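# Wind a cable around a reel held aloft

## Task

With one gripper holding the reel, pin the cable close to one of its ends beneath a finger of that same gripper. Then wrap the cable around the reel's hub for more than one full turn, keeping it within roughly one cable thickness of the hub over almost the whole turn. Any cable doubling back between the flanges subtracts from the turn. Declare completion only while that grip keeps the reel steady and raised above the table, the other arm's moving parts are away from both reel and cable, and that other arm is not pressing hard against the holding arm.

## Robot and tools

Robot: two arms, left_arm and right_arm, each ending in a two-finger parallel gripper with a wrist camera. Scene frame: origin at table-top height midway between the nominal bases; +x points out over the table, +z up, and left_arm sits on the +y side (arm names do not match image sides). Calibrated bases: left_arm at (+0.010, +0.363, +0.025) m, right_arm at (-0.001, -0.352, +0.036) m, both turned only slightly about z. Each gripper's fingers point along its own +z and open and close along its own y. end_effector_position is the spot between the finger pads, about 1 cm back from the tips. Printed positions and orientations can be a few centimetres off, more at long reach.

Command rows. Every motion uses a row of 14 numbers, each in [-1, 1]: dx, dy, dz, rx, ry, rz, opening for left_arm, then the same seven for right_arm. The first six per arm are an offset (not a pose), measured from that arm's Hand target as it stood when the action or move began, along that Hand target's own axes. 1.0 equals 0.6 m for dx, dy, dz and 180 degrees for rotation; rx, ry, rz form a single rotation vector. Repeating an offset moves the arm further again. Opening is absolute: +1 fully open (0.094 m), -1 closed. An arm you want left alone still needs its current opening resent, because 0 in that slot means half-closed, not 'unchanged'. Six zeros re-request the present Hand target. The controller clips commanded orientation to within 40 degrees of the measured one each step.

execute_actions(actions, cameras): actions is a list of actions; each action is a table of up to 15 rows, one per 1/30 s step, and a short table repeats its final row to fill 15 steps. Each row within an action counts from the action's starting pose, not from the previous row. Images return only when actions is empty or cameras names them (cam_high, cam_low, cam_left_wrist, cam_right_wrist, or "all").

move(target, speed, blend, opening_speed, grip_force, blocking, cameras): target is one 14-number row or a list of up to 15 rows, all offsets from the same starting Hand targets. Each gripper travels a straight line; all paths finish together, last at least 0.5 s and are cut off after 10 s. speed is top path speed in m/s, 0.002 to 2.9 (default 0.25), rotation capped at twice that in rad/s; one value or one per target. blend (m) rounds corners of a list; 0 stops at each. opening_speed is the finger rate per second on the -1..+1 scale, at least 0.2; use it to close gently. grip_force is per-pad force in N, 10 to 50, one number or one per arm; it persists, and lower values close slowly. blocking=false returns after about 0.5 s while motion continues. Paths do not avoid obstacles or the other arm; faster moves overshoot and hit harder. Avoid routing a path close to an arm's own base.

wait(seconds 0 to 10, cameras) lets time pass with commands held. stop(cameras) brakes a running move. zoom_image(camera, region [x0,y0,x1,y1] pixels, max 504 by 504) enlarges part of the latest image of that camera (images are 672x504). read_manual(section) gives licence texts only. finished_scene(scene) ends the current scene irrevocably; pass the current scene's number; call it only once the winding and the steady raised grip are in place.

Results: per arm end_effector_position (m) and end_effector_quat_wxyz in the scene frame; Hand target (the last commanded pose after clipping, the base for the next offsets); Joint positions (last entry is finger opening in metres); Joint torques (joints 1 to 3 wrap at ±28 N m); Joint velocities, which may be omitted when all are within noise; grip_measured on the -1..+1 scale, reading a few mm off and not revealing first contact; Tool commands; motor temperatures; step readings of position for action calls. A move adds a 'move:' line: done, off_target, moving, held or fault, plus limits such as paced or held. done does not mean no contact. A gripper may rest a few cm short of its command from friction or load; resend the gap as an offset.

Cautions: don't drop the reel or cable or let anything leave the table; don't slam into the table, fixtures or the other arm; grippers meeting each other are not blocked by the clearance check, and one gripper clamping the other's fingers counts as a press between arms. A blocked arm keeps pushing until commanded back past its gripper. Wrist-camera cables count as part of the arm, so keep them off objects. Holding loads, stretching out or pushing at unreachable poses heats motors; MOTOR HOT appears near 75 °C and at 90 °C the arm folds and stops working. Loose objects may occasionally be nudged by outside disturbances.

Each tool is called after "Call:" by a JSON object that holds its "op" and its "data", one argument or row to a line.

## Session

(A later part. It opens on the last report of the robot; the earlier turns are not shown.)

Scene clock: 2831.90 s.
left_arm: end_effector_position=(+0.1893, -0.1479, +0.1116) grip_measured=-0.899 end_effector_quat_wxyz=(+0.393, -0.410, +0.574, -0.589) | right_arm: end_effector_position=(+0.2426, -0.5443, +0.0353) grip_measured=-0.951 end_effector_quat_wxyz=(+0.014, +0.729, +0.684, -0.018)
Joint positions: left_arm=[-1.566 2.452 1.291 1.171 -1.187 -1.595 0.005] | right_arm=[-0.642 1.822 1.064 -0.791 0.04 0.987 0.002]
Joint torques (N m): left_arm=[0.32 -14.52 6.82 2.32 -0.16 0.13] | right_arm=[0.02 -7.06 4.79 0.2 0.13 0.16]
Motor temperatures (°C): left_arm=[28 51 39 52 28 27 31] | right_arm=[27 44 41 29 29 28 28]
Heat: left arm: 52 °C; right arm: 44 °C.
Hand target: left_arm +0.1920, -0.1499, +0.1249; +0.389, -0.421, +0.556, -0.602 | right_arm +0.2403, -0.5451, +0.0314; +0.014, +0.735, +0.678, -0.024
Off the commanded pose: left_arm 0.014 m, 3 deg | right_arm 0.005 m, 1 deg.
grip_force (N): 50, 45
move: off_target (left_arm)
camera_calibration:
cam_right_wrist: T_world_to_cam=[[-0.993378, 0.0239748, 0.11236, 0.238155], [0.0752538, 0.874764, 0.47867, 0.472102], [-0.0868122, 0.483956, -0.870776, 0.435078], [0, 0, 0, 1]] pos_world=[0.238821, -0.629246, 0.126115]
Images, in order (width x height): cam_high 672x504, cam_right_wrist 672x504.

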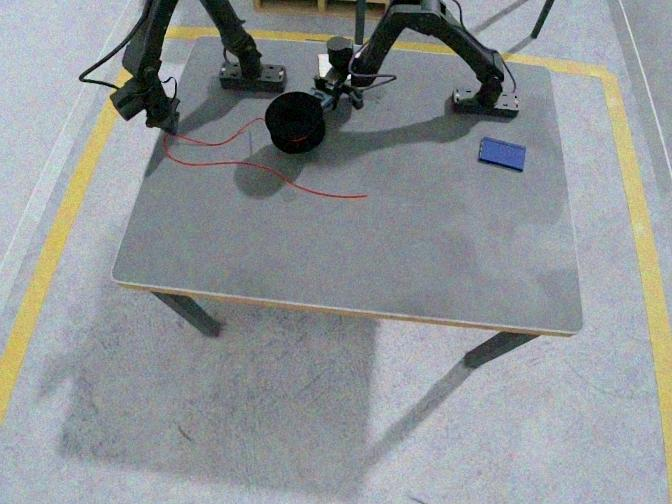

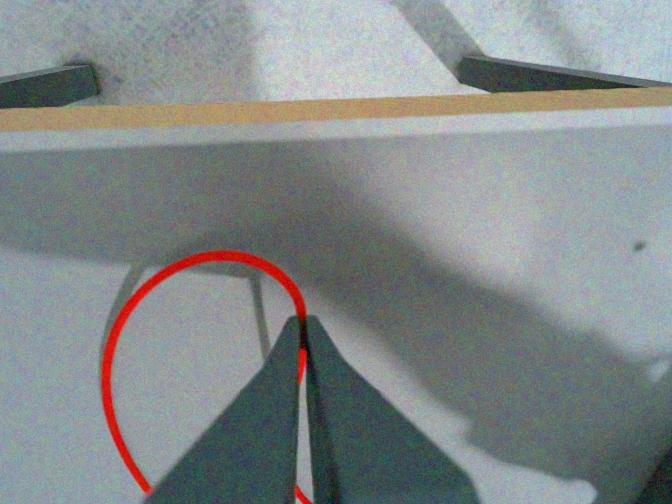

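Call:
{"op": "move", "data": {
  "target": [
    [0,0,0,0,0,0,-1.0,0,0,0.025,0,0,0,-1.0],
    [0,0,0,0,0,0,-1.0,0,0,0.025,0,0,0,-0.6],
    [0,0,0,0,0,0,-1.0,0,0,-0.15,0,0,0,-0.6]
  ],
  "speed": [0.08,0.08,0.15],
  "cameras": ["cam_right_wrist","cam_high"]
}}

Scene clock: 2858.60 s.
left_arm: end_effector_position=(+0.1893, -0.1479, +0.1116) grip_measured=-0.899 end_effector_quat_wxyz=(+0.393, -0.410, +0.574, -0.589) | right_arm: end_effector_position=(+0.2388, -0.5382, +0.1112) grip_measured=-0.602 end_effector_quat_wxyz=(+0.002, +0.731, +0.682, -0.020)
Joint positions: left_arm=[-1.566 2.452 1.291 1.171 -1.187 -1.595 0.005] | right_arm=[-0.633 1.716 1.258 -1.117 0.04 1.002 0.019]
Joint torques (N m): left_arm=[0.38 -14.46 6.84 2.34 -0.16 0.13] | right_arm=[0.64 -8.58 8.38 -0.06 0.12 0.22]
Motor temperatures (°C): left_arm=[28 51 39 51 28 27 31] | right_arm=[27 39 41 30 29 28 28]
Heat: left arm: 51 °C; right arm: 41 °C.
Hand target: left_arm +0.1920, -0.1499, +0.1249; +0.389, -0.421, +0.556, -0.602 | right_arm +0.2418, -0.5402, +0.1213; +0.014, +0.735, +0.678, -0.024
Off the commanded pose: left_arm 0.014 m, 3 deg | right_arm 0.011 m, 2 deg.
grip_force (N): 50, 45
move: off_target (left_arm, right_arm)
camera_calibration:
cam_right_wrist: T_world_to_cam=[[-0.990802, 0.0289007, 0.132199, 0.225511], [0.0906654, 0.867009, 0.489974, 0.421546], [-0.100457, 0.497453, -0.861655, 0.507403], [0, 0, 0, 1]] pos_world=[0.236189, -0.624411, 0.200847]
Images, in order (width x height): cam_high 672x504, cam_right_wrist 672x504.

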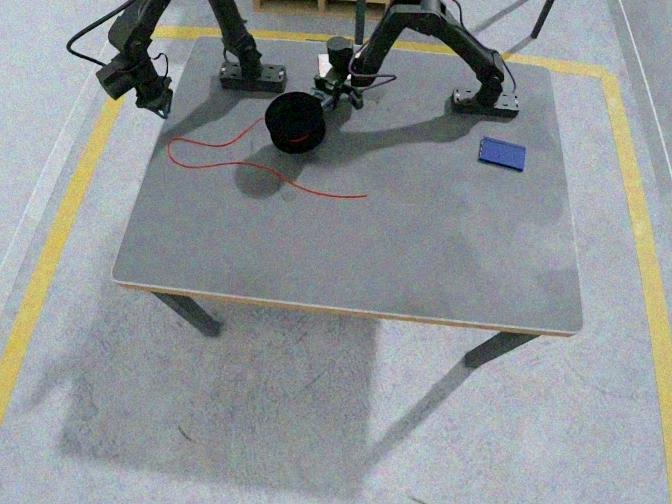

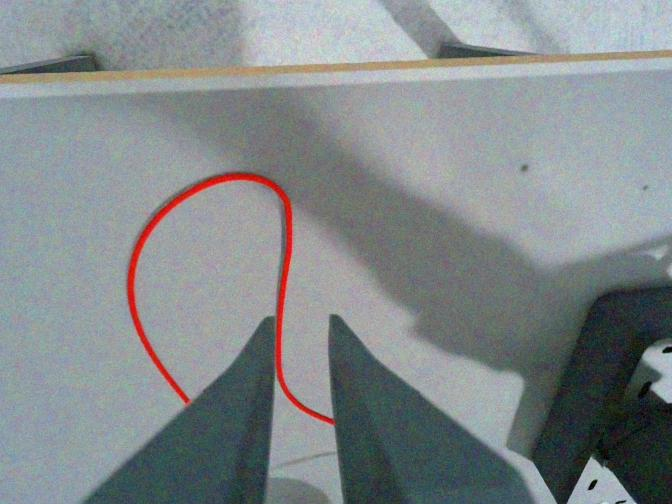

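Call:
{"op": "zoom_image", "data": {
  "camera": "cam_high",
  "region": [150, 80, 350, 210]
}}

Scaled by 2.520 from the camera's 672x504 image, which has a finer 960x720 frame.

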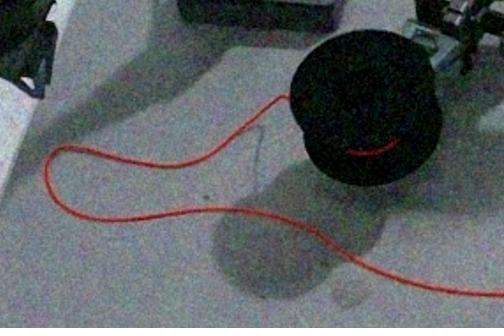

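Call:
{"op": "move", "data": {
  "target": [
    [0,0,0,0,0,0,-1.0,0.1087,-0.0143,-0.1378,0,0,-0.5,-0.5],
    [0,0,0,0,0,0,-1.0,0.23,-0.0145,-0.0607,0,0,-0.944,-0.5]
  ],
  "speed": 0.35,
  "blend": [0.03,0],
  "cameras": ["cam_right_wrist"]
}}

Scene clock: 2943.00 s.
left_arm: end_effector_position=(+0.1893, -0.1479, +0.1116) grip_measured=-0.899 end_effector_quat_wxyz=(+0.393, -0.410, +0.574, -0.589) | right_arm: end_effector_position=(+0.2460, -0.4027, +0.1489) grip_measured=-0.502 end_effector_quat_wxyz=(-0.030, -0.603, +0.797, -0.013)
Joint positions: left_arm=[-1.566 2.452 1.291 1.171 -1.187 -1.595 0.005] | right_arm=[-0.155 1.518 1.201 -1.276 0.062 -1.455 0.023]
Joint torques (N m): left_arm=[0.32 -14.42 6.75 2.32 -0.15 0.12] | right_arm=[0.34 -7.08 5.22 0.02 0 -0.15]
Heat: left arm: 51 °C; right arm: 41 °C.
Hand target: left_arm +0.1920, -0.1499, +0.1249; +0.389, -0.421, +0.556, -0.602 | right_arm +0.2446, -0.4002, +0.1502; -0.023, -0.611, +0.791, -0.016
Off the commanded pose: left_arm 0.014 m, 3 deg | right_arm 0.003 m, 1 deg.
grip_force (N): 50, 45
move: off_target (left_arm)
camera_calibration:
cam_right_wrist: T_world_to_cam=[[0.971198, -0.22166, 0.0874183, -0.353211], [-0.231089, -0.786803, 0.572311, -0.31405], [-0.0580775, -0.576028, -0.815364, 0.0235367], [0, 0, 0, 1]] pos_world=[0.271831, -0.311831, 0.229802]
Images, in order (width x height): cam_right_wrist 672x504.

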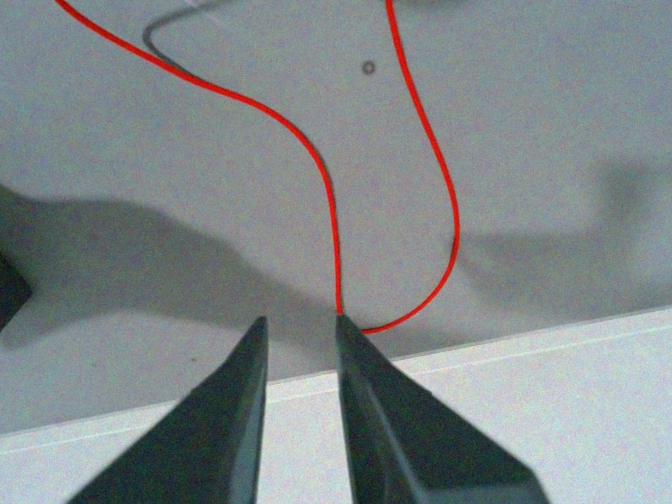

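Call:
{"op": "move", "data": {
  "target": [0,0,0,0,0,0,-1.0,-0.0707,0.0817,0.1243,-0.026,-0.1556,-0.1367,-0.5],
  "speed": 0.2,
  "cameras": ["cam_right_wrist"]
}}

Scene clock: 2965.17 s.
left_arm: end_effector_position=(+0.1893, -0.1479, +0.1116) grip_measured=-0.899 end_effector_quat_wxyz=(+0.393, -0.410, +0.574, -0.589) | right_arm: end_effector_position=(+0.2079, -0.3553, +0.0759) grip_measured=-0.502 end_effector_quat_wxyz=(-0.125, +0.747, -0.634, -0.155)
Joint positions: left_arm=[-1.566 2.452 1.291 1.171 -1.187 -1.595 0.005] | right_arm=[-0.312 1.571 0.887 -1.091 -0.348 -2.088 0.023]
Joint torques (N m): left_arm=[0.27 -14.43 6.76 2.34 -0.16 0.12] | right_arm=[-0.69 -3.82 4.55 -0.3 -0.48 -0.25]
Heat: left arm: 51 °C; right arm: 41 °C.
Hand target: left_arm +0.1920, -0.1499, +0.1249; +0.389, -0.421, +0.556, -0.602 | right_arm +0.2066, -0.3508, +0.0734; -0.140, +0.748, -0.626, -0.168
Off the commanded pose: left_arm 0.014 m, 3 deg | right_arm 0.005 m, 2 deg.
joint sent to its limit (right arm) — joint 6 (wrist roll), lower limit. The joint targets still meet the commanded pose.
grip_force (N): 50, 45
move: off_target (left_arm)
camera_calibration:
cam_right_wrist: T_world_to_cam=[[0.980874, 0.164377, 0.10424, -0.165295], [0.148659, -0.978357, 0.143941, -0.358312], [0.125644, -0.125692, -0.984081, 0.123741], [0, 0, 0, 1]] pos_world=[0.199853, -0.307833, 0.190578]
Images, in order (width x height): cam_right_wrist 672x504.

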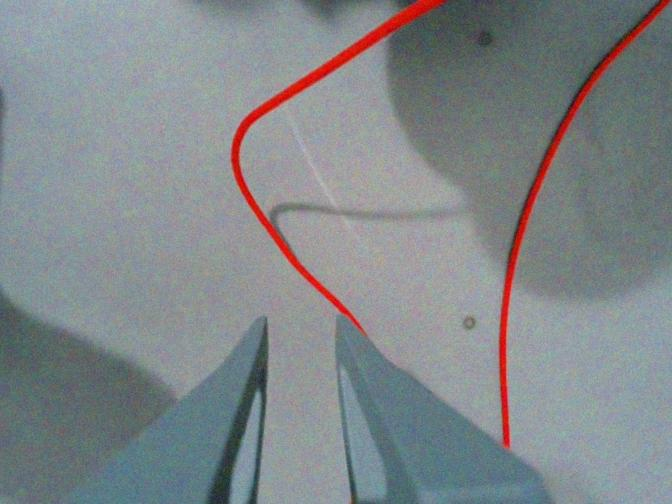

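Call:
{"op": "move", "data": {
  "target": [
    [0,0,0,0,0,0,-1.0,0.0,0.0227,0.0,0,0,0.044,-0.5],
    [0,0,0,0,0,0,-1.0,-0.02,0.0227,0.07,0,0,0.044,-0.5]
  ],
  "speed": 0.15,
  "cameras": ["cam_right_wrist"]
}}

Scene clock: 2987.83 s.
left_arm: end_effector_position=(+0.1893, -0.1479, +0.1116) grip_measured=-0.899 end_effector_quat_wxyz=(+0.393, -0.410, +0.574, -0.589) | right_arm: end_effector_position=(+0.1888, -0.3323, +0.0403) grip_measured=-0.502 end_effector_quat_wxyz=(-0.116, +0.706, -0.678, -0.170)
Joint positions: left_arm=[-1.566 2.452 1.291 1.171 -1.187 -1.595 0.005] | right_arm=[-0.243 1.562 0.711 -0.911 -0.369 -1.895 0.023]
Joint torques (N m): left_arm=[0.32 -14.43 6.76 2.32 -0.16 0.12] | right_arm=[0.72 -4.59 3.97 -0.22 -0.54 0.09]
Heat: left arm: 51 °C; right arm: 40 °C.
Hand target: left_arm +0.1920, -0.1499, +0.1249; +0.389, -0.421, +0.556, -0.602 | right_arm +0.1882, -0.3249, +0.0405; -0.129, +0.703, -0.676, -0.177
Off the commanded pose: left_arm 0.014 m, 3 deg | right_arm 0.007 m, 2 deg.
grip_force (N): 50, 45
move: off_target (left_arm)
camera_calibration:
cam_right_wrist: T_world_to_cam=[[0.997454, 0.0525265, 0.0482309, -0.184673], [0.0454951, -0.989552, 0.136811, -0.311804], [0.0549132, -0.134268, -0.989422, 0.104745], [0, 0, 0, 1]] pos_world=[0.192637, -0.284782, 0.155202]
Images, in order (width x height): cam_right_wrist 672x504.

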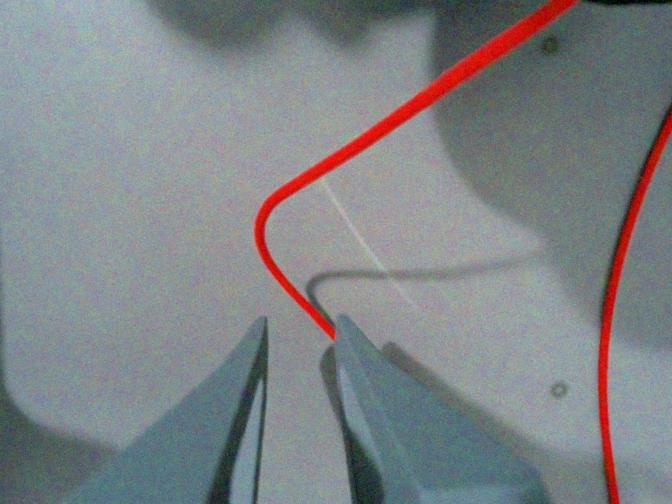

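Call:
{"op": "move", "data": {
  "target": [0,0,0,0,0,0,-1.0,-0.022,0.0102,0.0523,0,0,0,-0.5],
  "speed": 0.12,
  "cameras": ["cam_right_wrist"]
}}

Scene clock: 3001.37 s.
left_arm: end_effector_position=(+0.1893, -0.1479, +0.1116) grip_measured=-0.899 end_effector_quat_wxyz=(+0.393, -0.410, +0.574, -0.589) | right_arm: end_effector_position=(+0.1809, -0.3075, +0.0181) grip_measured=-0.502 end_effector_quat_wxyz=(-0.116, +0.706, -0.678, -0.167)
Joint positions: left_arm=[-1.566 2.452 1.291 1.171 -1.187 -1.595 0.005] | right_arm=[-0.129 1.562 0.603 -0.753 -0.386 -1.774 0.023]
Joint torques (N m): left_arm=[0.27 -14.5 6.83 2.31 -0.17 0.13] | right_arm=[0.73 -3.84 3.75 -0.12 -0.55 0.08]
Heat: left arm: 51 °C; right arm: 41 °C.
Hand target: left_arm +0.1920, -0.1499, +0.1249; +0.389, -0.421, +0.556, -0.602 | right_arm +0.1794, -0.3001, +0.0181; -0.129, +0.703, -0.677, -0.177
Off the commanded pose: left_arm 0.014 m, 3 deg | right_arm 0.008 m, 2 deg.
grip_force (N): 50, 45
move: off_target (left_arm)
camera_calibration:
cam_right_wrist: T_world_to_cam=[[0.997201, 0.0525778, 0.0531512, -0.177135], [0.0447191, -0.989207, 0.139535, -0.283654], [0.059914, -0.136767, -0.98879, 0.0847634], [0, 0, 0, 1]] pos_world=[0.184245, -0.259686, 0.132808]
Images, in order (width x height): cam_right_wrist 672x504.

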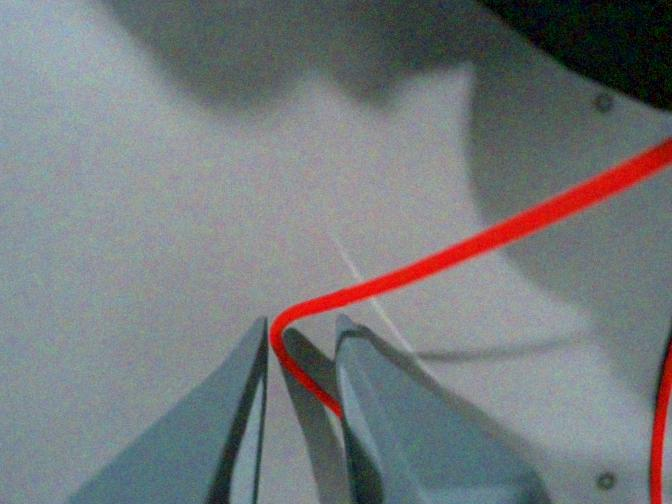

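Call:
{"op": "move", "data": {
  "target": [0,0,0,0,0,0,-1.0,0,0,0,0,0,0,-0.96],
  "opening_speed": 0.3,
  "grip_force": [50,40],
  "cameras": ["cam_right_wrist"]
}}

Call:
{"op": "zoom_image", "data": {
  "camera": "cam_right_wrist",
  "region": [200, 240, 400, 480]
}}

Scene clock: 3009.47 s.
left_arm: end_effector_position=(+0.1893, -0.1479, +0.1116) grip_measured=-0.899 end_effector_quat_wxyz=(+0.393, -0.410, +0.574, -0.589) | right_arm: end_effector_position=(+0.1811, -0.3075, +0.0181) grip_measured=-0.932 end_effector_quat_wxyz=(-0.117, +0.706, -0.678, -0.167)
Joint positions: left_arm=[-1.566 2.452 1.291 1.171 -1.187 -1.595 0.005] | right_arm=[-0.129 1.562 0.603 -0.753 -0.386 -1.773 0.003]
Joint torques (N m): left_arm=[0.38 -14.53 6.82 2.34 -0.15 0.15] | right_arm=[0.77 -3.96 3.84 -0.12 -0.59 0.11]
Heat: left arm: 51 °C; right arm: 40 °C.
Hand target: left_arm +0.1920, -0.1499, +0.1249; +0.389, -0.421, +0.556, -0.602 | right_arm +0.1794, -0.3001, +0.0181; -0.128, +0.703, -0.677, -0.177
Off the commanded pose: left_arm 0.014 m, 3 deg | right_arm 0.008 m, 2 deg.
grip_force (N): 50, 40
move: off_target (left_arm)
camera_calibration:
cam_right_wrist: T_world_to_cam=[[0.997214, 0.0519387, 0.0535352, -0.177455], [0.0440216, -0.989213, 0.139711, -0.283556], [0.0602141, -0.136965, -0.988744, 0.0846448], [0, 0, 0, 1]] pos_world=[0.184346, -0.259688, 0.132808]
Images, in order (width x height): cam_right_wrist 672x504.

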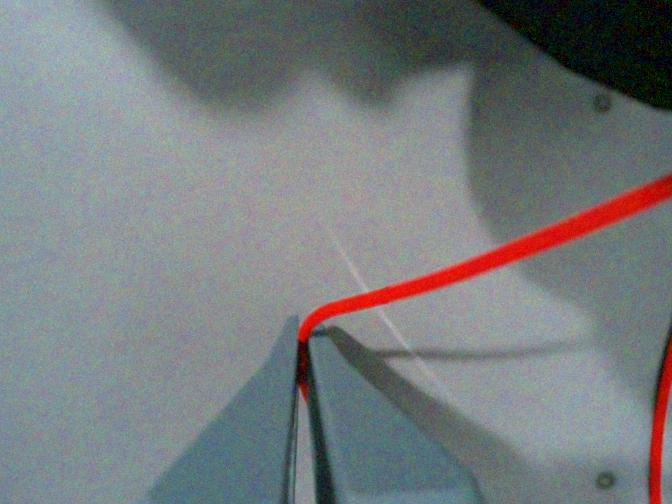

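Scaled by 2.100 from the camera's 672x504 image, which has a finer 960x720 frame.

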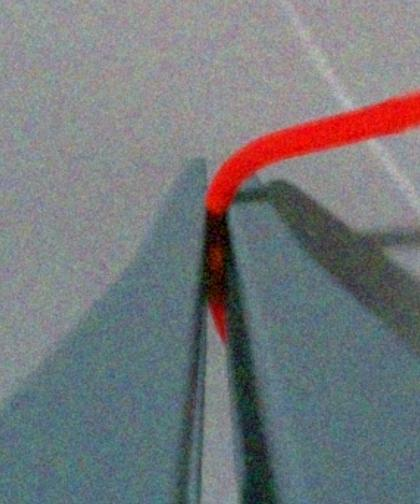

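Call:
{"op": "move", "data": {
  "target": [
    [0,0,0,0,0,0,-1.0,0,0,0,0,0,0,-0.6],
    [0,0,0,0,0,0,-1.0,0.03,0.0,-0.13,0,0,0,-0.5]
  ],
  "opening_speed": 0.6,
  "speed": 0.15,
  "cameras": ["cam_right_wrist"]
}}

Scene clock: 3073.90 s.
left_arm: end_effector_position=(+0.1893, -0.1479, +0.1116) grip_measured=-0.899 end_effector_quat_wxyz=(+0.393, -0.410, +0.574, -0.589) | right_arm: end_effector_position=(+0.1812, -0.3490, +0.0736) grip_measured=-0.502 end_effector_quat_wxyz=(-0.116, +0.700, -0.681, -0.182)
Joint positions: left_arm=[-1.566 2.452 1.291 1.171 -1.187 -1.595 0.005] | right_arm=[-0.339 1.51 0.804 -1.113 -0.361 -1.989 0.023]
Joint torques (N m): left_arm=[0.28 -14.45 6.82 2.34 -0.16 0.12] | right_arm=[-0.72 -5.35 7.27 -0.56 -0.39 -0.26]
Motor temperatures (°C): left_arm=[28 51 39 51 28 27 31] | right_arm=[27 34 40 29 30 28 28]
Heat: left arm: 51 °C; right arm: 40 °C.
Hand target: left_arm +0.1920, -0.1499, +0.1249; +0.389, -0.421, +0.556, -0.602 | right_arm +0.1858, -0.3491, +0.0810; -0.129, +0.703, -0.676, -0.177
Off the commanded pose: left_arm 0.014 m, 3 deg | right_arm 0.009 m, 2 deg.
grip_force (N): 50, 40
move: off_target (left_arm)
camera_calibration:
cam_right_wrist: T_world_to_cam=[[0.998657, 0.0430016, 0.0288917, -0.180068], [0.0393108, -0.992233, 0.118014, -0.330919], [0.0337421, -0.11672, -0.992592, 0.146013], [0, 0, 0, 1]] pos_world=[0.187908, -0.303563, 0.189187]
Images, in order (width x height): cam_right_wrist 672x504.

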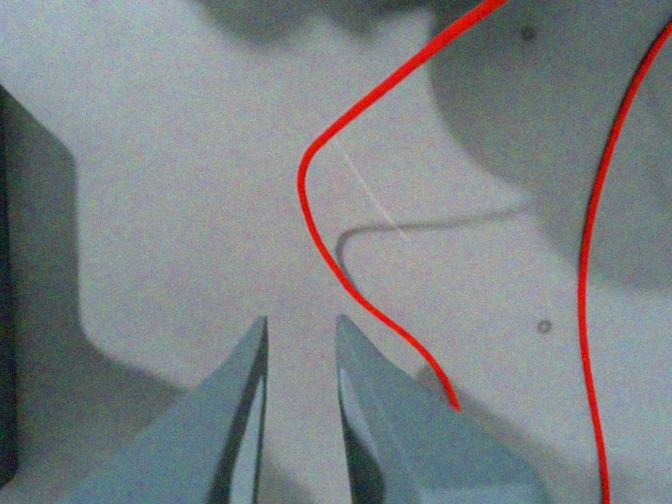

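Call:
{"op": "move", "data": {
  "target": [0,0,0,0,0,0,-1.0,0.171,-0.1022,-0.1233,0.012,0.1389,0.054,-0.4],
  "speed": 0.25,
  "cameras": ["cam_right_wrist"]
}}

Scene clock: 3079.60 s.
left_arm: end_effector_position=(+0.1893, -0.1479, +0.1116) grip_measured=-0.899 end_effector_quat_wxyz=(+0.393, -0.410, +0.574, -0.589) | right_arm: end_effector_position=(+0.2499, -0.4669, +0.0994) grip_measured=-0.402 end_effector_quat_wxyz=(-0.026, -0.668, +0.744, +0.020)
Joint positions: left_arm=[-1.566 2.452 1.291 1.171 -1.187 -1.595 0.005] | right_arm=[-0.406 1.674 1.161 -1.115 0.032 -1.874 0.028]
Joint torques (N m): left_arm=[0.35 -14.45 6.79 2.33 -0.16 0.14] | right_arm=[-0.62 -5.27 8.32 -0.09 0.01 0.03]
Heat: left arm: 51 °C; right arm: 40 °C.
Hand target: left_arm +0.1920, -0.1499, +0.1249; +0.389, -0.421, +0.556, -0.602 | right_arm +0.2546, -0.4701, +0.1009; -0.023, -0.663, +0.748, +0.018
Off the commanded pose: left_arm 0.014 m, 3 deg | right_arm 0.006 m, 1 deg.
grip_force (N): 50, 40
move: off_target (left_arm)
camera_calibration:
cam_right_wrist: T_world_to_cam=[[0.99722, -0.06205, 0.0412681, -0.294187], [-0.0744924, -0.845151, 0.529311, -0.397583], [0.00203408, -0.530913, -0.847424, -0.044325], [0, 0, 0, 1]] pos_world=[0.263842, -0.377805, 0.185023]
Images, in order (width x height): cam_right_wrist 672x504.

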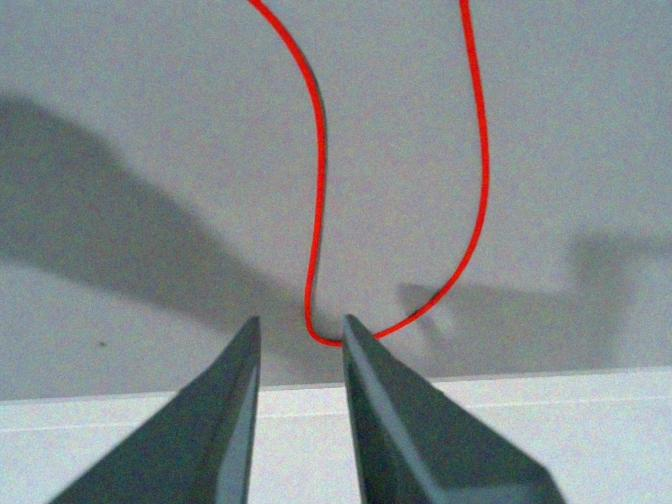

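Call:
{"op": "move", "data": {
  "target": [
    [0,0,0,0,0,0,-1.0,0.0046,-0.0113,0.1412,0,0,0,-0.4],
    [0,0,0,0,0,0,-1.0,0.0046,-0.0113,0.1412,0,0,0,-1.0]
  ],
  "speed": 0.15,
  "grip_force": [50,45],
  "cameras": ["cam_right_wrist"]
}}

Scene clock: 3088.47 s.
left_arm: end_effector_position=(+0.1893, -0.1479, +0.1116) grip_measured=-0.899 end_effector_quat_wxyz=(+0.393, -0.410, +0.574, -0.589) | right_arm: end_effector_position=(+0.2601, -0.4746, +0.0212) grip_measured=-0.986 end_effector_quat_wxyz=(-0.023, -0.664, +0.747, +0.010)
Joint positions: left_arm=[-1.566 2.452 1.291 1.171 -1.187 -1.595 0.005] | right_arm=[-0.415 1.827 1.004 -0.785 0.034 -1.874 0.001]
Joint torques (N m): left_arm=[0.34 -14.48 6.83 2.32 -0.17 0.13] | right_arm=[-0.91 -6.23 4.48 0.03 -0.07 -0.06]
Heat: left arm: 51 °C; right arm: 41 °C.
Hand target: left_arm +0.1920, -0.1499, +0.1249; +0.389, -0.421, +0.556, -0.602 | right_arm +0.2561, -0.4738, +0.0161; -0.023, -0.663, +0.748, +0.018
Off the commanded pose: left_arm 0.014 m, 3 deg | right_arm 0.007 m, 1 deg.
grip_force (N): 50, 45
move: off_target (left_arm)
camera_calibration:
cam_right_wrist: T_world_to_cam=[[0.995742, -0.0701869, 0.0597698, -0.305442], [-0.0913387, -0.838922, 0.536532, -0.354618], [0.0124846, -0.539707, -0.841761, -0.121732], [0, 0, 0, 1]] pos_world=[0.273271, -0.384635, 0.106051]
Images, in order (width x height): cam_right_wrist 672x504.

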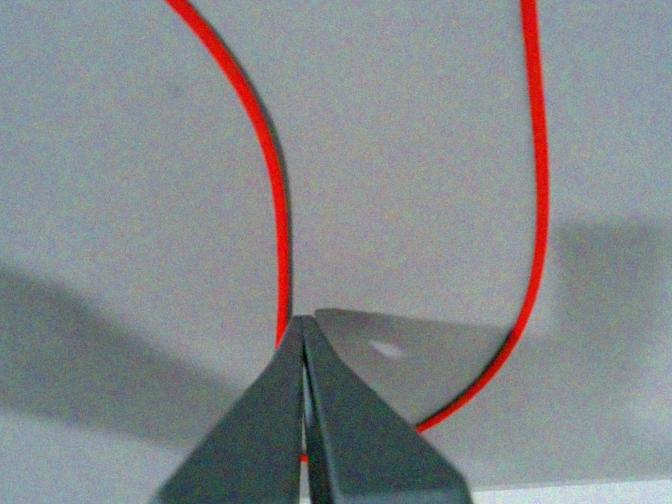

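Call:
{"op": "move", "data": {
  "target": [
    [0,0,0,0,0,0,-1.0,0,0.0083,-0.03,0,0,0,-1.0],
    [0,0,0,0,0,0,-1.0,0,0.0083,-0.03,0,0,0,-0.4],
    [0,0,0,0,0,0,-1.0,0,0.0083,0.015,0,0,0,-0.4]
  ],
  "speed": 0.12,
  "cameras": ["cam_right_wrist"]
}}

Scene clock: 3099.60 s.
left_arm: end_effector_position=(+0.1893, -0.1479, +0.1116) grip_measured=-0.899 end_effector_quat_wxyz=(+0.393, -0.410, +0.574, -0.589) | right_arm: end_effector_position=(+0.2554, -0.4745, +0.0134) grip_measured=-0.402 end_effector_quat_wxyz=(-0.022, -0.662, +0.749, +0.008)
Joint positions: left_arm=[-1.566 2.452 1.291 1.171 -1.187 -1.595 0.005] | right_arm=[-0.421 1.828 0.968 -0.744 0.034 -1.874 0.028]
Joint torques (N m): left_arm=[0.27 -14.45 6.86 2.33 -0.16 0.12] | right_arm=[-0.73 -5.98 4.3 0.06 -0.01 -0.13]
Heat: left arm: 51 °C; right arm: 41 °C.
Hand target: left_arm +0.1920, -0.1499, +0.1249; +0.389, -0.421, +0.556, -0.602 | right_arm +0.2506, -0.4733, +0.0073; -0.023, -0.663, +0.748, +0.018
Off the commanded pose: left_arm 0.014 m, 3 deg | right_arm 0.008 m, 1 deg.
grip_force (N): 50, 45
move: off_target (left_arm)
camera_calibration:
cam_right_wrist: T_world_to_cam=[[0.995114, -0.0761238, 0.0628691, -0.303104], [-0.0980325, -0.837353, 0.537801, -0.348421], [0.0117042, -0.541337, -0.840724, -0.128795], [0, 0, 0, 1]] pos_world=[0.268974, -0.384546, 0.0981556]
Images, in order (width x height): cam_right_wrist 672x504.

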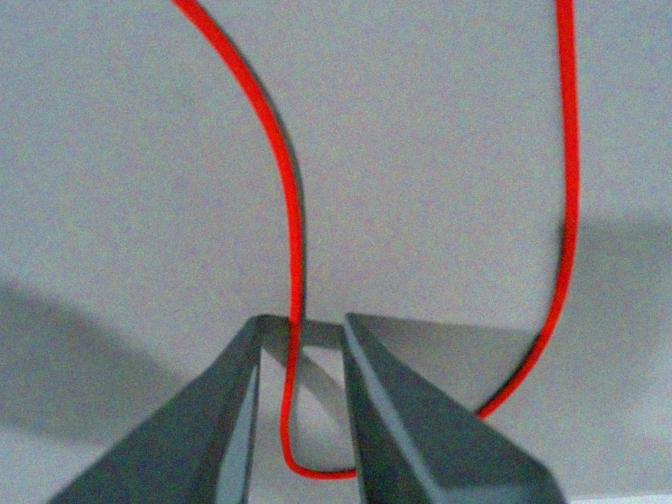

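Good. Close.

Call:
{"op": "move", "data": {
  "target": [0,0,0,0,0,0,-1.0,0,0,0,0,0,0,-1.0],
  "grip_force": [50,45],
  "cameras": ["cam_right_wrist"]
}}

Scene clock: 3105.67 s.
left_arm: end_effector_position=(+0.1893, -0.1479, +0.1116) grip_measured=-0.899 end_effector_quat_wxyz=(+0.393, -0.410, +0.574, -0.589) | right_arm: end_effector_position=(+0.2556, -0.4746, +0.0134) grip_measured=-0.952 end_effector_quat_wxyz=(-0.022, -0.662, +0.749, +0.008)
Joint positions: left_arm=[-1.566 2.452 1.291 1.171 -1.187 -1.595 0.005] | right_arm=[-0.421 1.828 0.968 -0.743 0.034 -1.874 0.002]
Joint torques (N m): left_arm=[0.34 -14.42 6.79 2.33 -0.16 0.13] | right_arm=[-0.54 -5.89 4.27 0.06 -0.07 -0.11]
Heat: left arm: 52 °C; right arm: 40 °C.
Hand target: left_arm +0.1920, -0.1499, +0.1249; +0.389, -0.421, +0.556, -0.602 | right_arm +0.2506, -0.4733, +0.0073; -0.023, -0.663, +0.748, +0.018
Off the commanded pose: left_arm 0.014 m, 3 deg | right_arm 0.008 m, 1 deg.
grip_force (N): 50, 45
move: off_target (left_arm)
camera_calibration:
cam_right_wrist: T_world_to_cam=[[0.995068, -0.076122, 0.063605, -0.303264], [-0.0984314, -0.837233, 0.537914, -0.34827], [0.0123051, -0.541522, -0.840597, -0.129041], [0, 0, 0, 1]] pos_world=[0.269075, -0.384547, 0.0981567]
Images, in order (width x height): cam_right_wrist 672x504.

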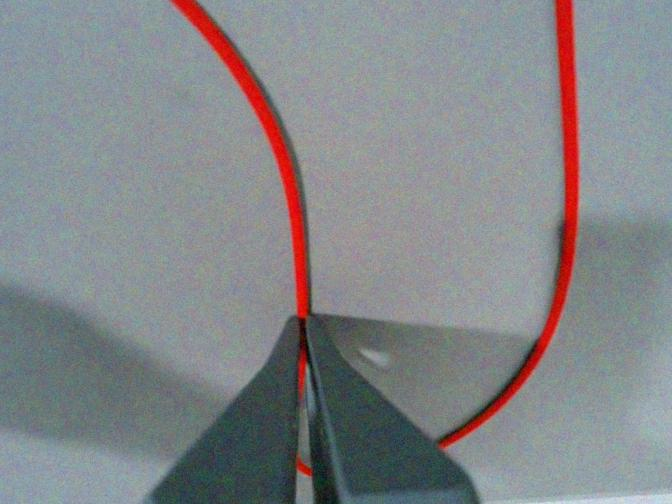

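Call:
{"op": "move", "data": {
  "target": [
    [0,0,0,0,0,0,-1.0,-0.0528,0.0175,-0.158,0,0,0,-1.0],
    [0,0,0,0,0,0,-1.0,-0.2747,0.1253,-0.2627,0,0,0.1444,-1.0],
    [0,0,0,0,0,0,-1.0,-0.3912,0.246,-0.2738,0,0,0.4056,-1.0]
  ],
  "speed": 0.25,
  "blend": [0.03,0.03,0],
  "cameras": ["cam_right_wrist","cam_high","cam_low"]
}}

Scene clock: 3129.27 s.
left_arm: end_effector_position=(+0.1893, -0.1479, +0.1116) grip_measured=-0.899 end_effector_quat_wxyz=(+0.393, -0.410, +0.574, -0.589) | right_arm: end_effector_position=(+0.1435, -0.2225, +0.1710) grip_measured=-0.953 end_effector_quat_wxyz=(-0.037, -0.092, +0.995, -0.003)
Joint positions: left_arm=[-1.566 2.452 1.291 1.171 -1.187 -1.595 0.005] | right_arm=[0.699 1.336 1.132 -1.433 -0.037 0.509 0.002]
Joint torques (N m): left_arm=[0.32 -14.48 6.78 2.31 -0.18 0.13] | right_arm=[0.75 -4.85 7.39 -0.19 0.02 0.17]
Heat: left arm: 52 °C; right arm: 40 °C.
Hand target: left_arm +0.1920, -0.1499, +0.1249; +0.389, -0.421, +0.556, -0.602 | right_arm +0.1422, -0.2219, +0.1775; -0.029, -0.088, +0.996, +0.001
Off the commanded pose: left_arm 0.014 m, 3 deg | right_arm 0.007 m, 1 deg.
grip_force (N): 50, 45
move: off_target (left_arm)
camera_calibration:
cam_right_wrist: T_world_to_cam=[[0.232635, -0.967219, 0.10182, -0.277977], [-0.803223, -0.132043, 0.580859, 0.0176025], [-0.548374, -0.216913, -0.807611, 0.288317], [0, 0, 0, 1]] pos_world=[0.236912, -0.204001, 0.250927]
Images, in order (width x height): cam_high 672x504, cam_low 672x504, cam_right_wrist 672x504.

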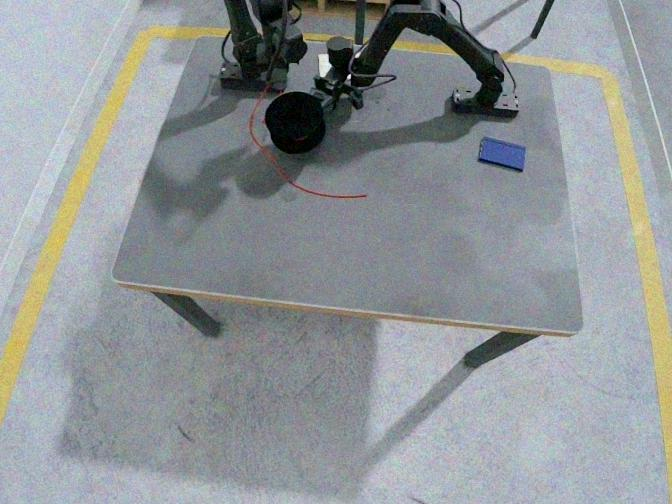

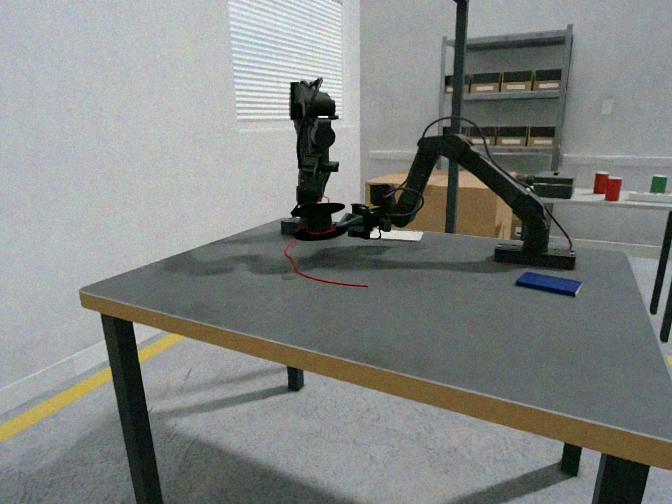

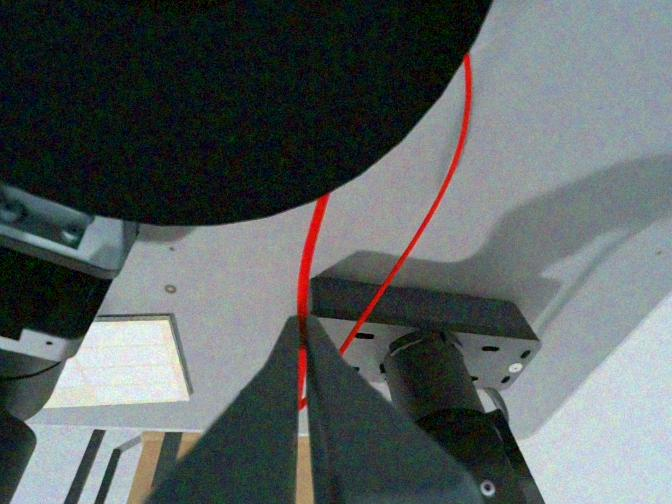

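Call:
{"op": "execute_actions", "data": {
  "actions": []
}}

Scene clock: 3152.83 s.
left_arm: end_effector_position=(+0.1893, -0.1479, +0.1116) grip_measured=-0.899 end_effector_quat_wxyz=(+0.393, -0.410, +0.574, -0.589) | right_arm: end_effector_position=(+0.1435, -0.2225, +0.1710) grip_measured=-0.953 end_effector_quat_wxyz=(-0.037, -0.091, +0.995, -0.003)
Joint positions: left_arm=[-1.566 2.452 1.291 1.171 -1.187 -1.595 0.005] | right_arm=[0.699 1.336 1.132 -1.433 -0.037 0.509 0.002]
Joint velocities: within noise
Joint torques (N m): left_arm=[0.32 -14.42 6.75 2.32 -0.17 0.14] | right_arm=[0.61 -4.66 7.25 -0.21 -0.02 0.13]
Motor temperatures (°C): left_arm=[28 52 39 51 28 27 31] | right_arm=[27 34 42 29 29 28 29]
Heat: left arm: 52 °C; right arm: 42 °C.
Hand target: left_arm +0.1920, -0.1499, +0.1249; +0.389, -0.421, +0.556, -0.602 | right_arm +0.1422, -0.2219, +0.1775; -0.029, -0.088, +0.996, +0.001
Tool commands: left_gripper/opening=-1.0 right_gripper/opening=-1.0
Off the commanded pose: left_arm 0.014 m, 3 deg | right_arm 0.007 m, 1 deg.
grip_force (N): 50, 45
camera_calibration:
cam_left_wrist: T_world_to_cam=[[-0.0471655, 0.0886543, 0.994945, -0.0974517], [-0.774408, -0.632381, 0.0196373, 0.082766], [0.630926, -0.769567, 0.0984813, -0.119545], [0, 0, 0, 1]] pos_world=[0.134922, -0.0310186, 0.107107]
cam_right_wrist: T_world_to_cam=[[0.232265, -0.967308, 0.101829, -0.277909], [-0.803265, -0.131727, 0.580873, 0.0176732], [-0.548469, -0.216712, -0.8076, 0.288378], [0, 0, 0, 1]] pos_world=[0.236911, -0.204001, 0.250927]

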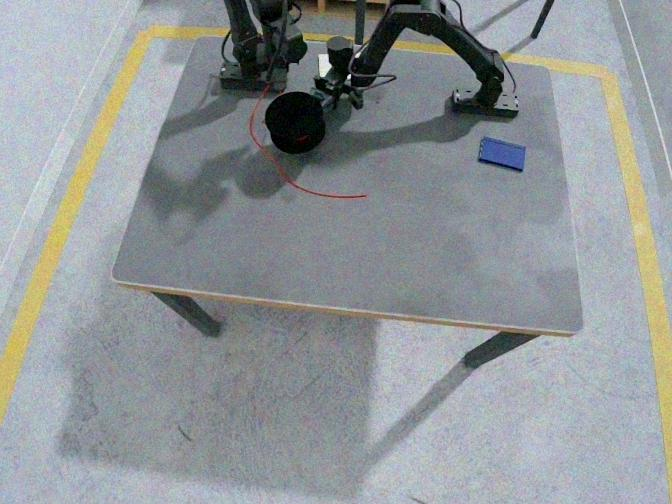

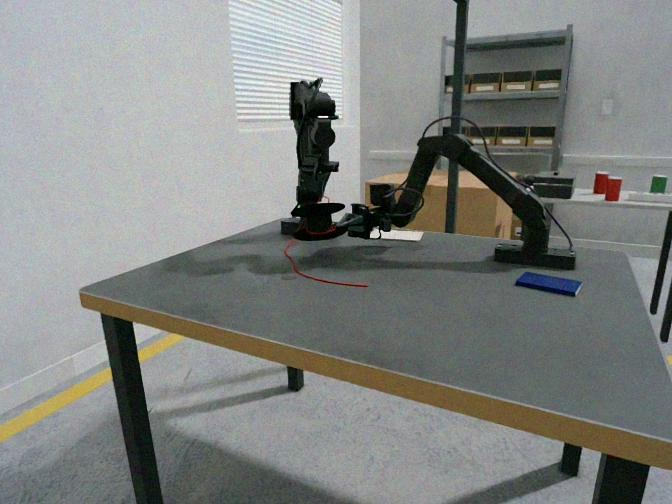

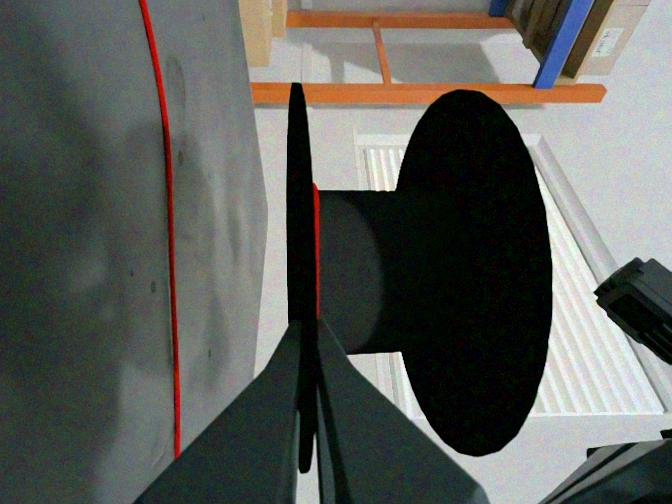

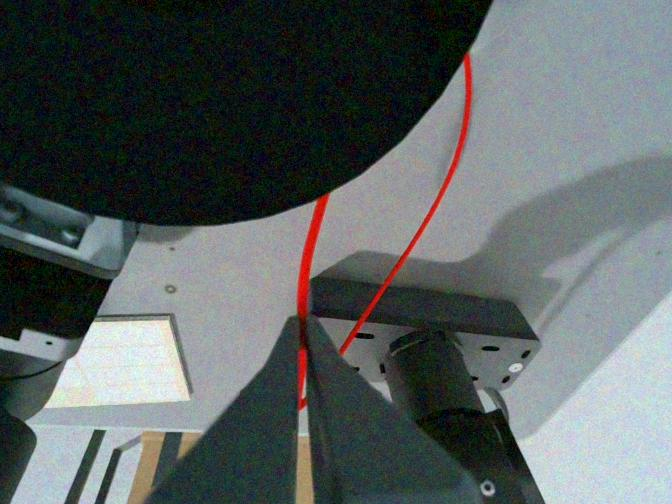

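Call:
{"op": "move", "data": {
  "target": [
    [0,0,0,0,0,0,-1,0.0177,0.0994,-0.0192,0,0,0.1667,-1],
    [0,0,0,0,0,0,-1,-0.0163,0.195,-0.0205,0,0,0.25,-1],
    [0,0,0,0,0,0,-1,-0.1278,0.2682,-0.018,0,0,0.2778,-1]
  ],
  "speed": 0.12,
  "blend": [0.03,0.03,0],
  "cameras": ["cam_high","cam_low","cam_right_wrist","cam_left_wrist"]
}}

Scene clock: 3179.17 s.
left_arm: end_effector_position=(+0.1893, -0.1479, +0.1116) grip_measured=-0.899 end_effector_quat_wxyz=(+0.393, -0.410, +0.574, -0.589) | right_arm: end_effector_position=(+0.1872, -0.0496, +0.1837) grip_measured=-0.953 end_effector_quat_wxyz=(-0.028, +0.330, +0.944, -0.006)
Joint positions: left_arm=[-1.566 2.452 1.291 1.171 -1.187 -1.595 0.005] | right_arm=[0.992 1.929 1.815 -1.482 -0.05 1.658 0.002]
Joint torques (N m): left_arm=[0.29 -14.43 6.84 2.33 -0.17 0.11] | right_arm=[-0.55 -7.95 8.69 -0.21 0.03 0.22]
Heat: left arm: 52 °C; right arm: 42 °C.
Hand target: left_arm +0.1920, -0.1499, +0.1249; +0.389, -0.421, +0.556, -0.602 | right_arm +0.1901, -0.0501, +0.1850; -0.027, +0.341, +0.939, -0.011
Off the commanded pose: left_arm 0.014 m, 3 deg | right_arm 0.003 m, 2 deg.
grip_force (N): 50, 45
move: off_target (left_arm)
camera_calibration:
cam_left_wrist: T_world_to_cam=[[-0.0471655, 0.0886543, 0.994945, -0.0974517], [-0.774408, -0.632381, 0.0196373, 0.082766], [0.630926, -0.769567, 0.0984813, -0.119545], [0, 0, 0, 1]] pos_world=[0.134922, -0.0310186, 0.107107]
cam_right_wrist: T_world_to_cam=[[-0.576968, -0.805869, 0.132978, 0.0316609], [-0.628536, 0.542047, 0.557788, 0.0732385], [-0.521584, 0.238244, -0.819262, 0.379766], [0, 0, 0, 1]] pos_world=[0.26238, -0.104661, 0.266066]

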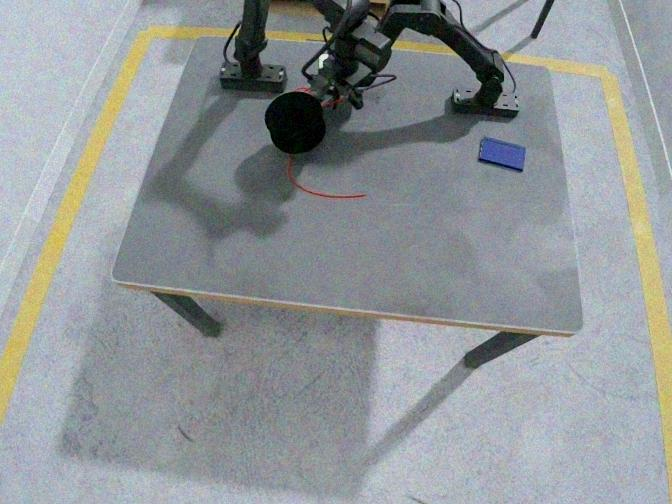

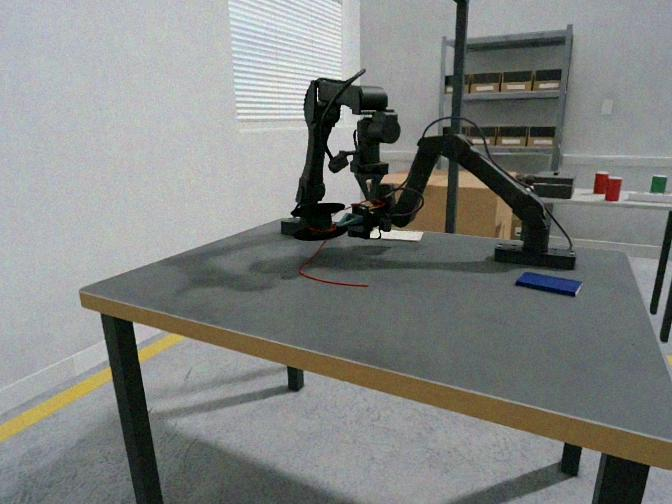

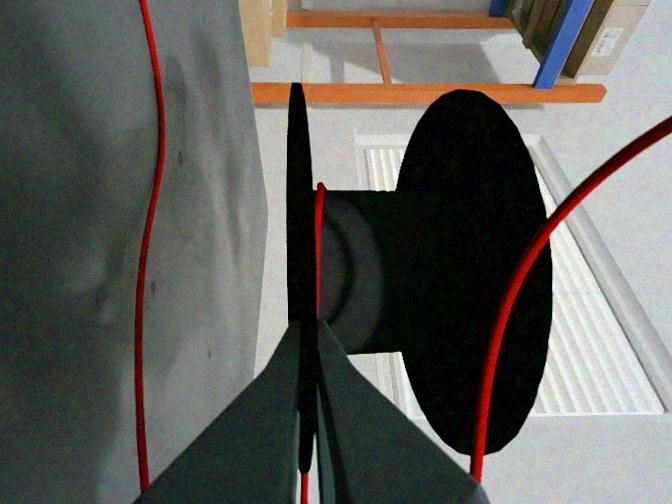

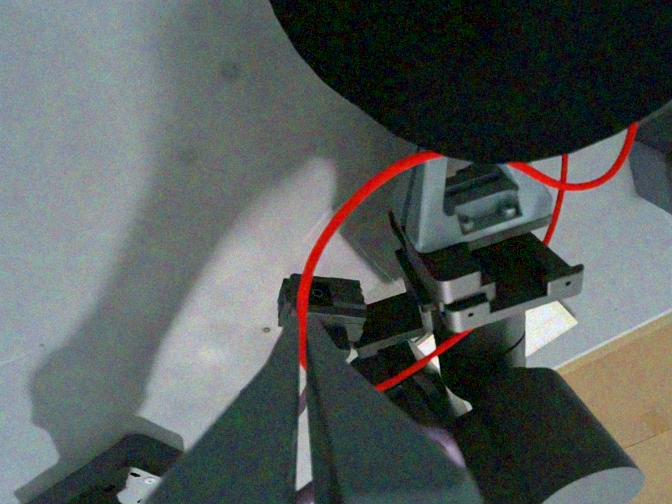

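Call:
{"op": "move", "data": {
  "target": [
    [0,0,0,0,0,0,-1,-0.0593,0.1153,0.0512,0,0,0,-1],
    [0,0,0,0,0,0,-1,-0.1813,0.1523,0.0645,0,0,0,-1]
  ],
  "speed": 0.12,
  "blend": [0.03,0],
  "cameras": ["cam_high","cam_low","cam_right_wrist","cam_left_wrist"]
}}

Scene clock: 3231.90 s.
left_arm: end_effector_position=(+0.1893, -0.1479, +0.1116) grip_measured=-0.899 end_effector_quat_wxyz=(+0.393, -0.410, +0.574, -0.589) | right_arm: end_effector_position=(+0.3274, -0.0495, +0.1410) grip_measured=-0.953 end_effector_quat_wxyz=(-0.029, +0.344, +0.938, -0.002)
Joint positions: left_arm=[-1.566 2.452 1.291 1.171 -1.187 -1.595 0.005] | right_arm=[0.729 2.358 2.318 -1.561 -0.05 1.426 0.002]
Joint torques (N m): left_arm=[0.23 -14.46 6.79 2.34 -0.14 0.14] | right_arm=[-0.01 -10.89 8.77 -0.19 0.1 -0.08]
Heat: left arm: 52 °C; right arm: 43 °C.
Hand target: left_arm +0.1920, -0.1499, +0.1249; +0.389, -0.421, +0.556, -0.602 | right_arm +0.3297, -0.0500, +0.1379; -0.027, +0.341, +0.939, -0.012
Off the commanded pose: left_arm 0.014 m, 3 deg | right_arm 0.004 m, 1 deg.
joint sent to its limit (right arm) — joint 4 (wrist pitch), lower limit. The joint targets still meet the commanded pose.
grip_force (N): 50, 45
move: off_target (left_arm)
camera_calibration:
cam_left_wrist: T_world_to_cam=[[-0.0471655, 0.0886543, 0.994945, -0.0974517], [-0.774408, -0.632381, 0.0196373, 0.082766], [0.630926, -0.769567, 0.0984813, -0.119545], [0, 0, 0, 1]] pos_world=[0.134922, -0.0310186, 0.107107]
cam_right_wrist: T_world_to_cam=[[-0.602195, -0.788339, 0.126027, 0.128409], [-0.611197, 0.556804, 0.562502, 0.179497], [-0.513614, 0.261709, -0.817135, 0.416096], [0, 0, 0, 1]] pos_world=[0.400748, -0.107611, 0.222857]

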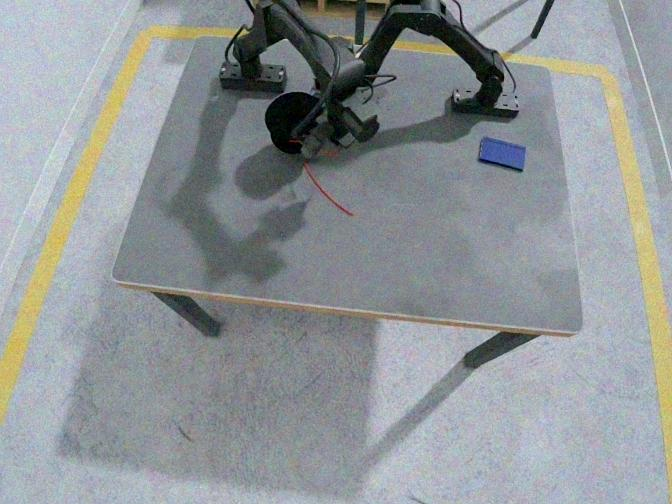

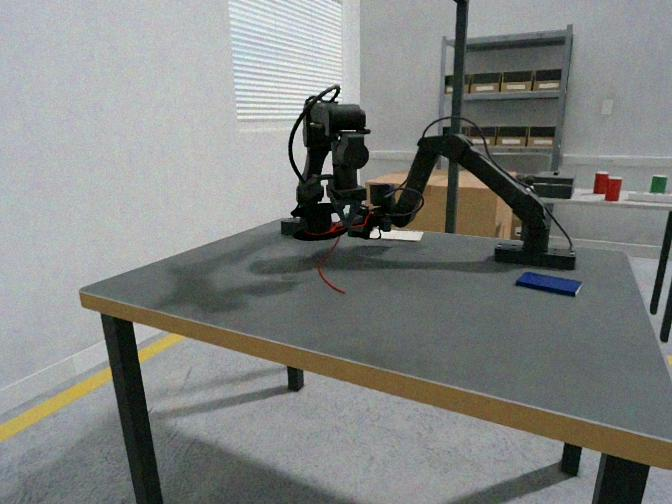

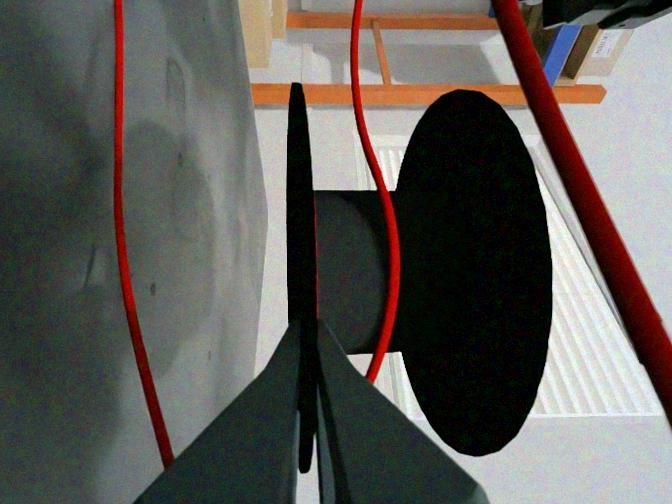

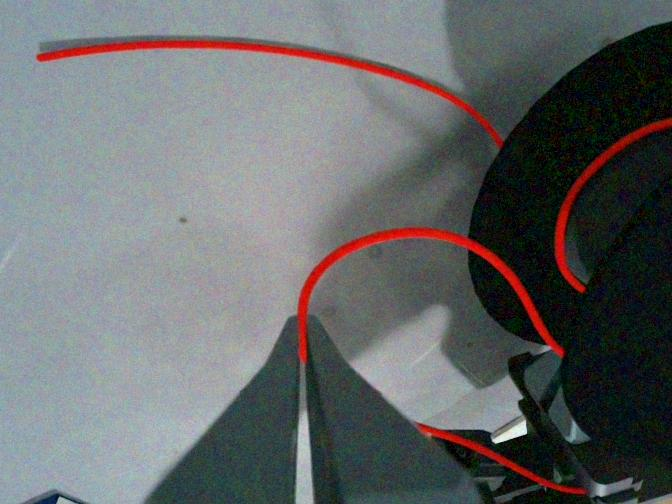

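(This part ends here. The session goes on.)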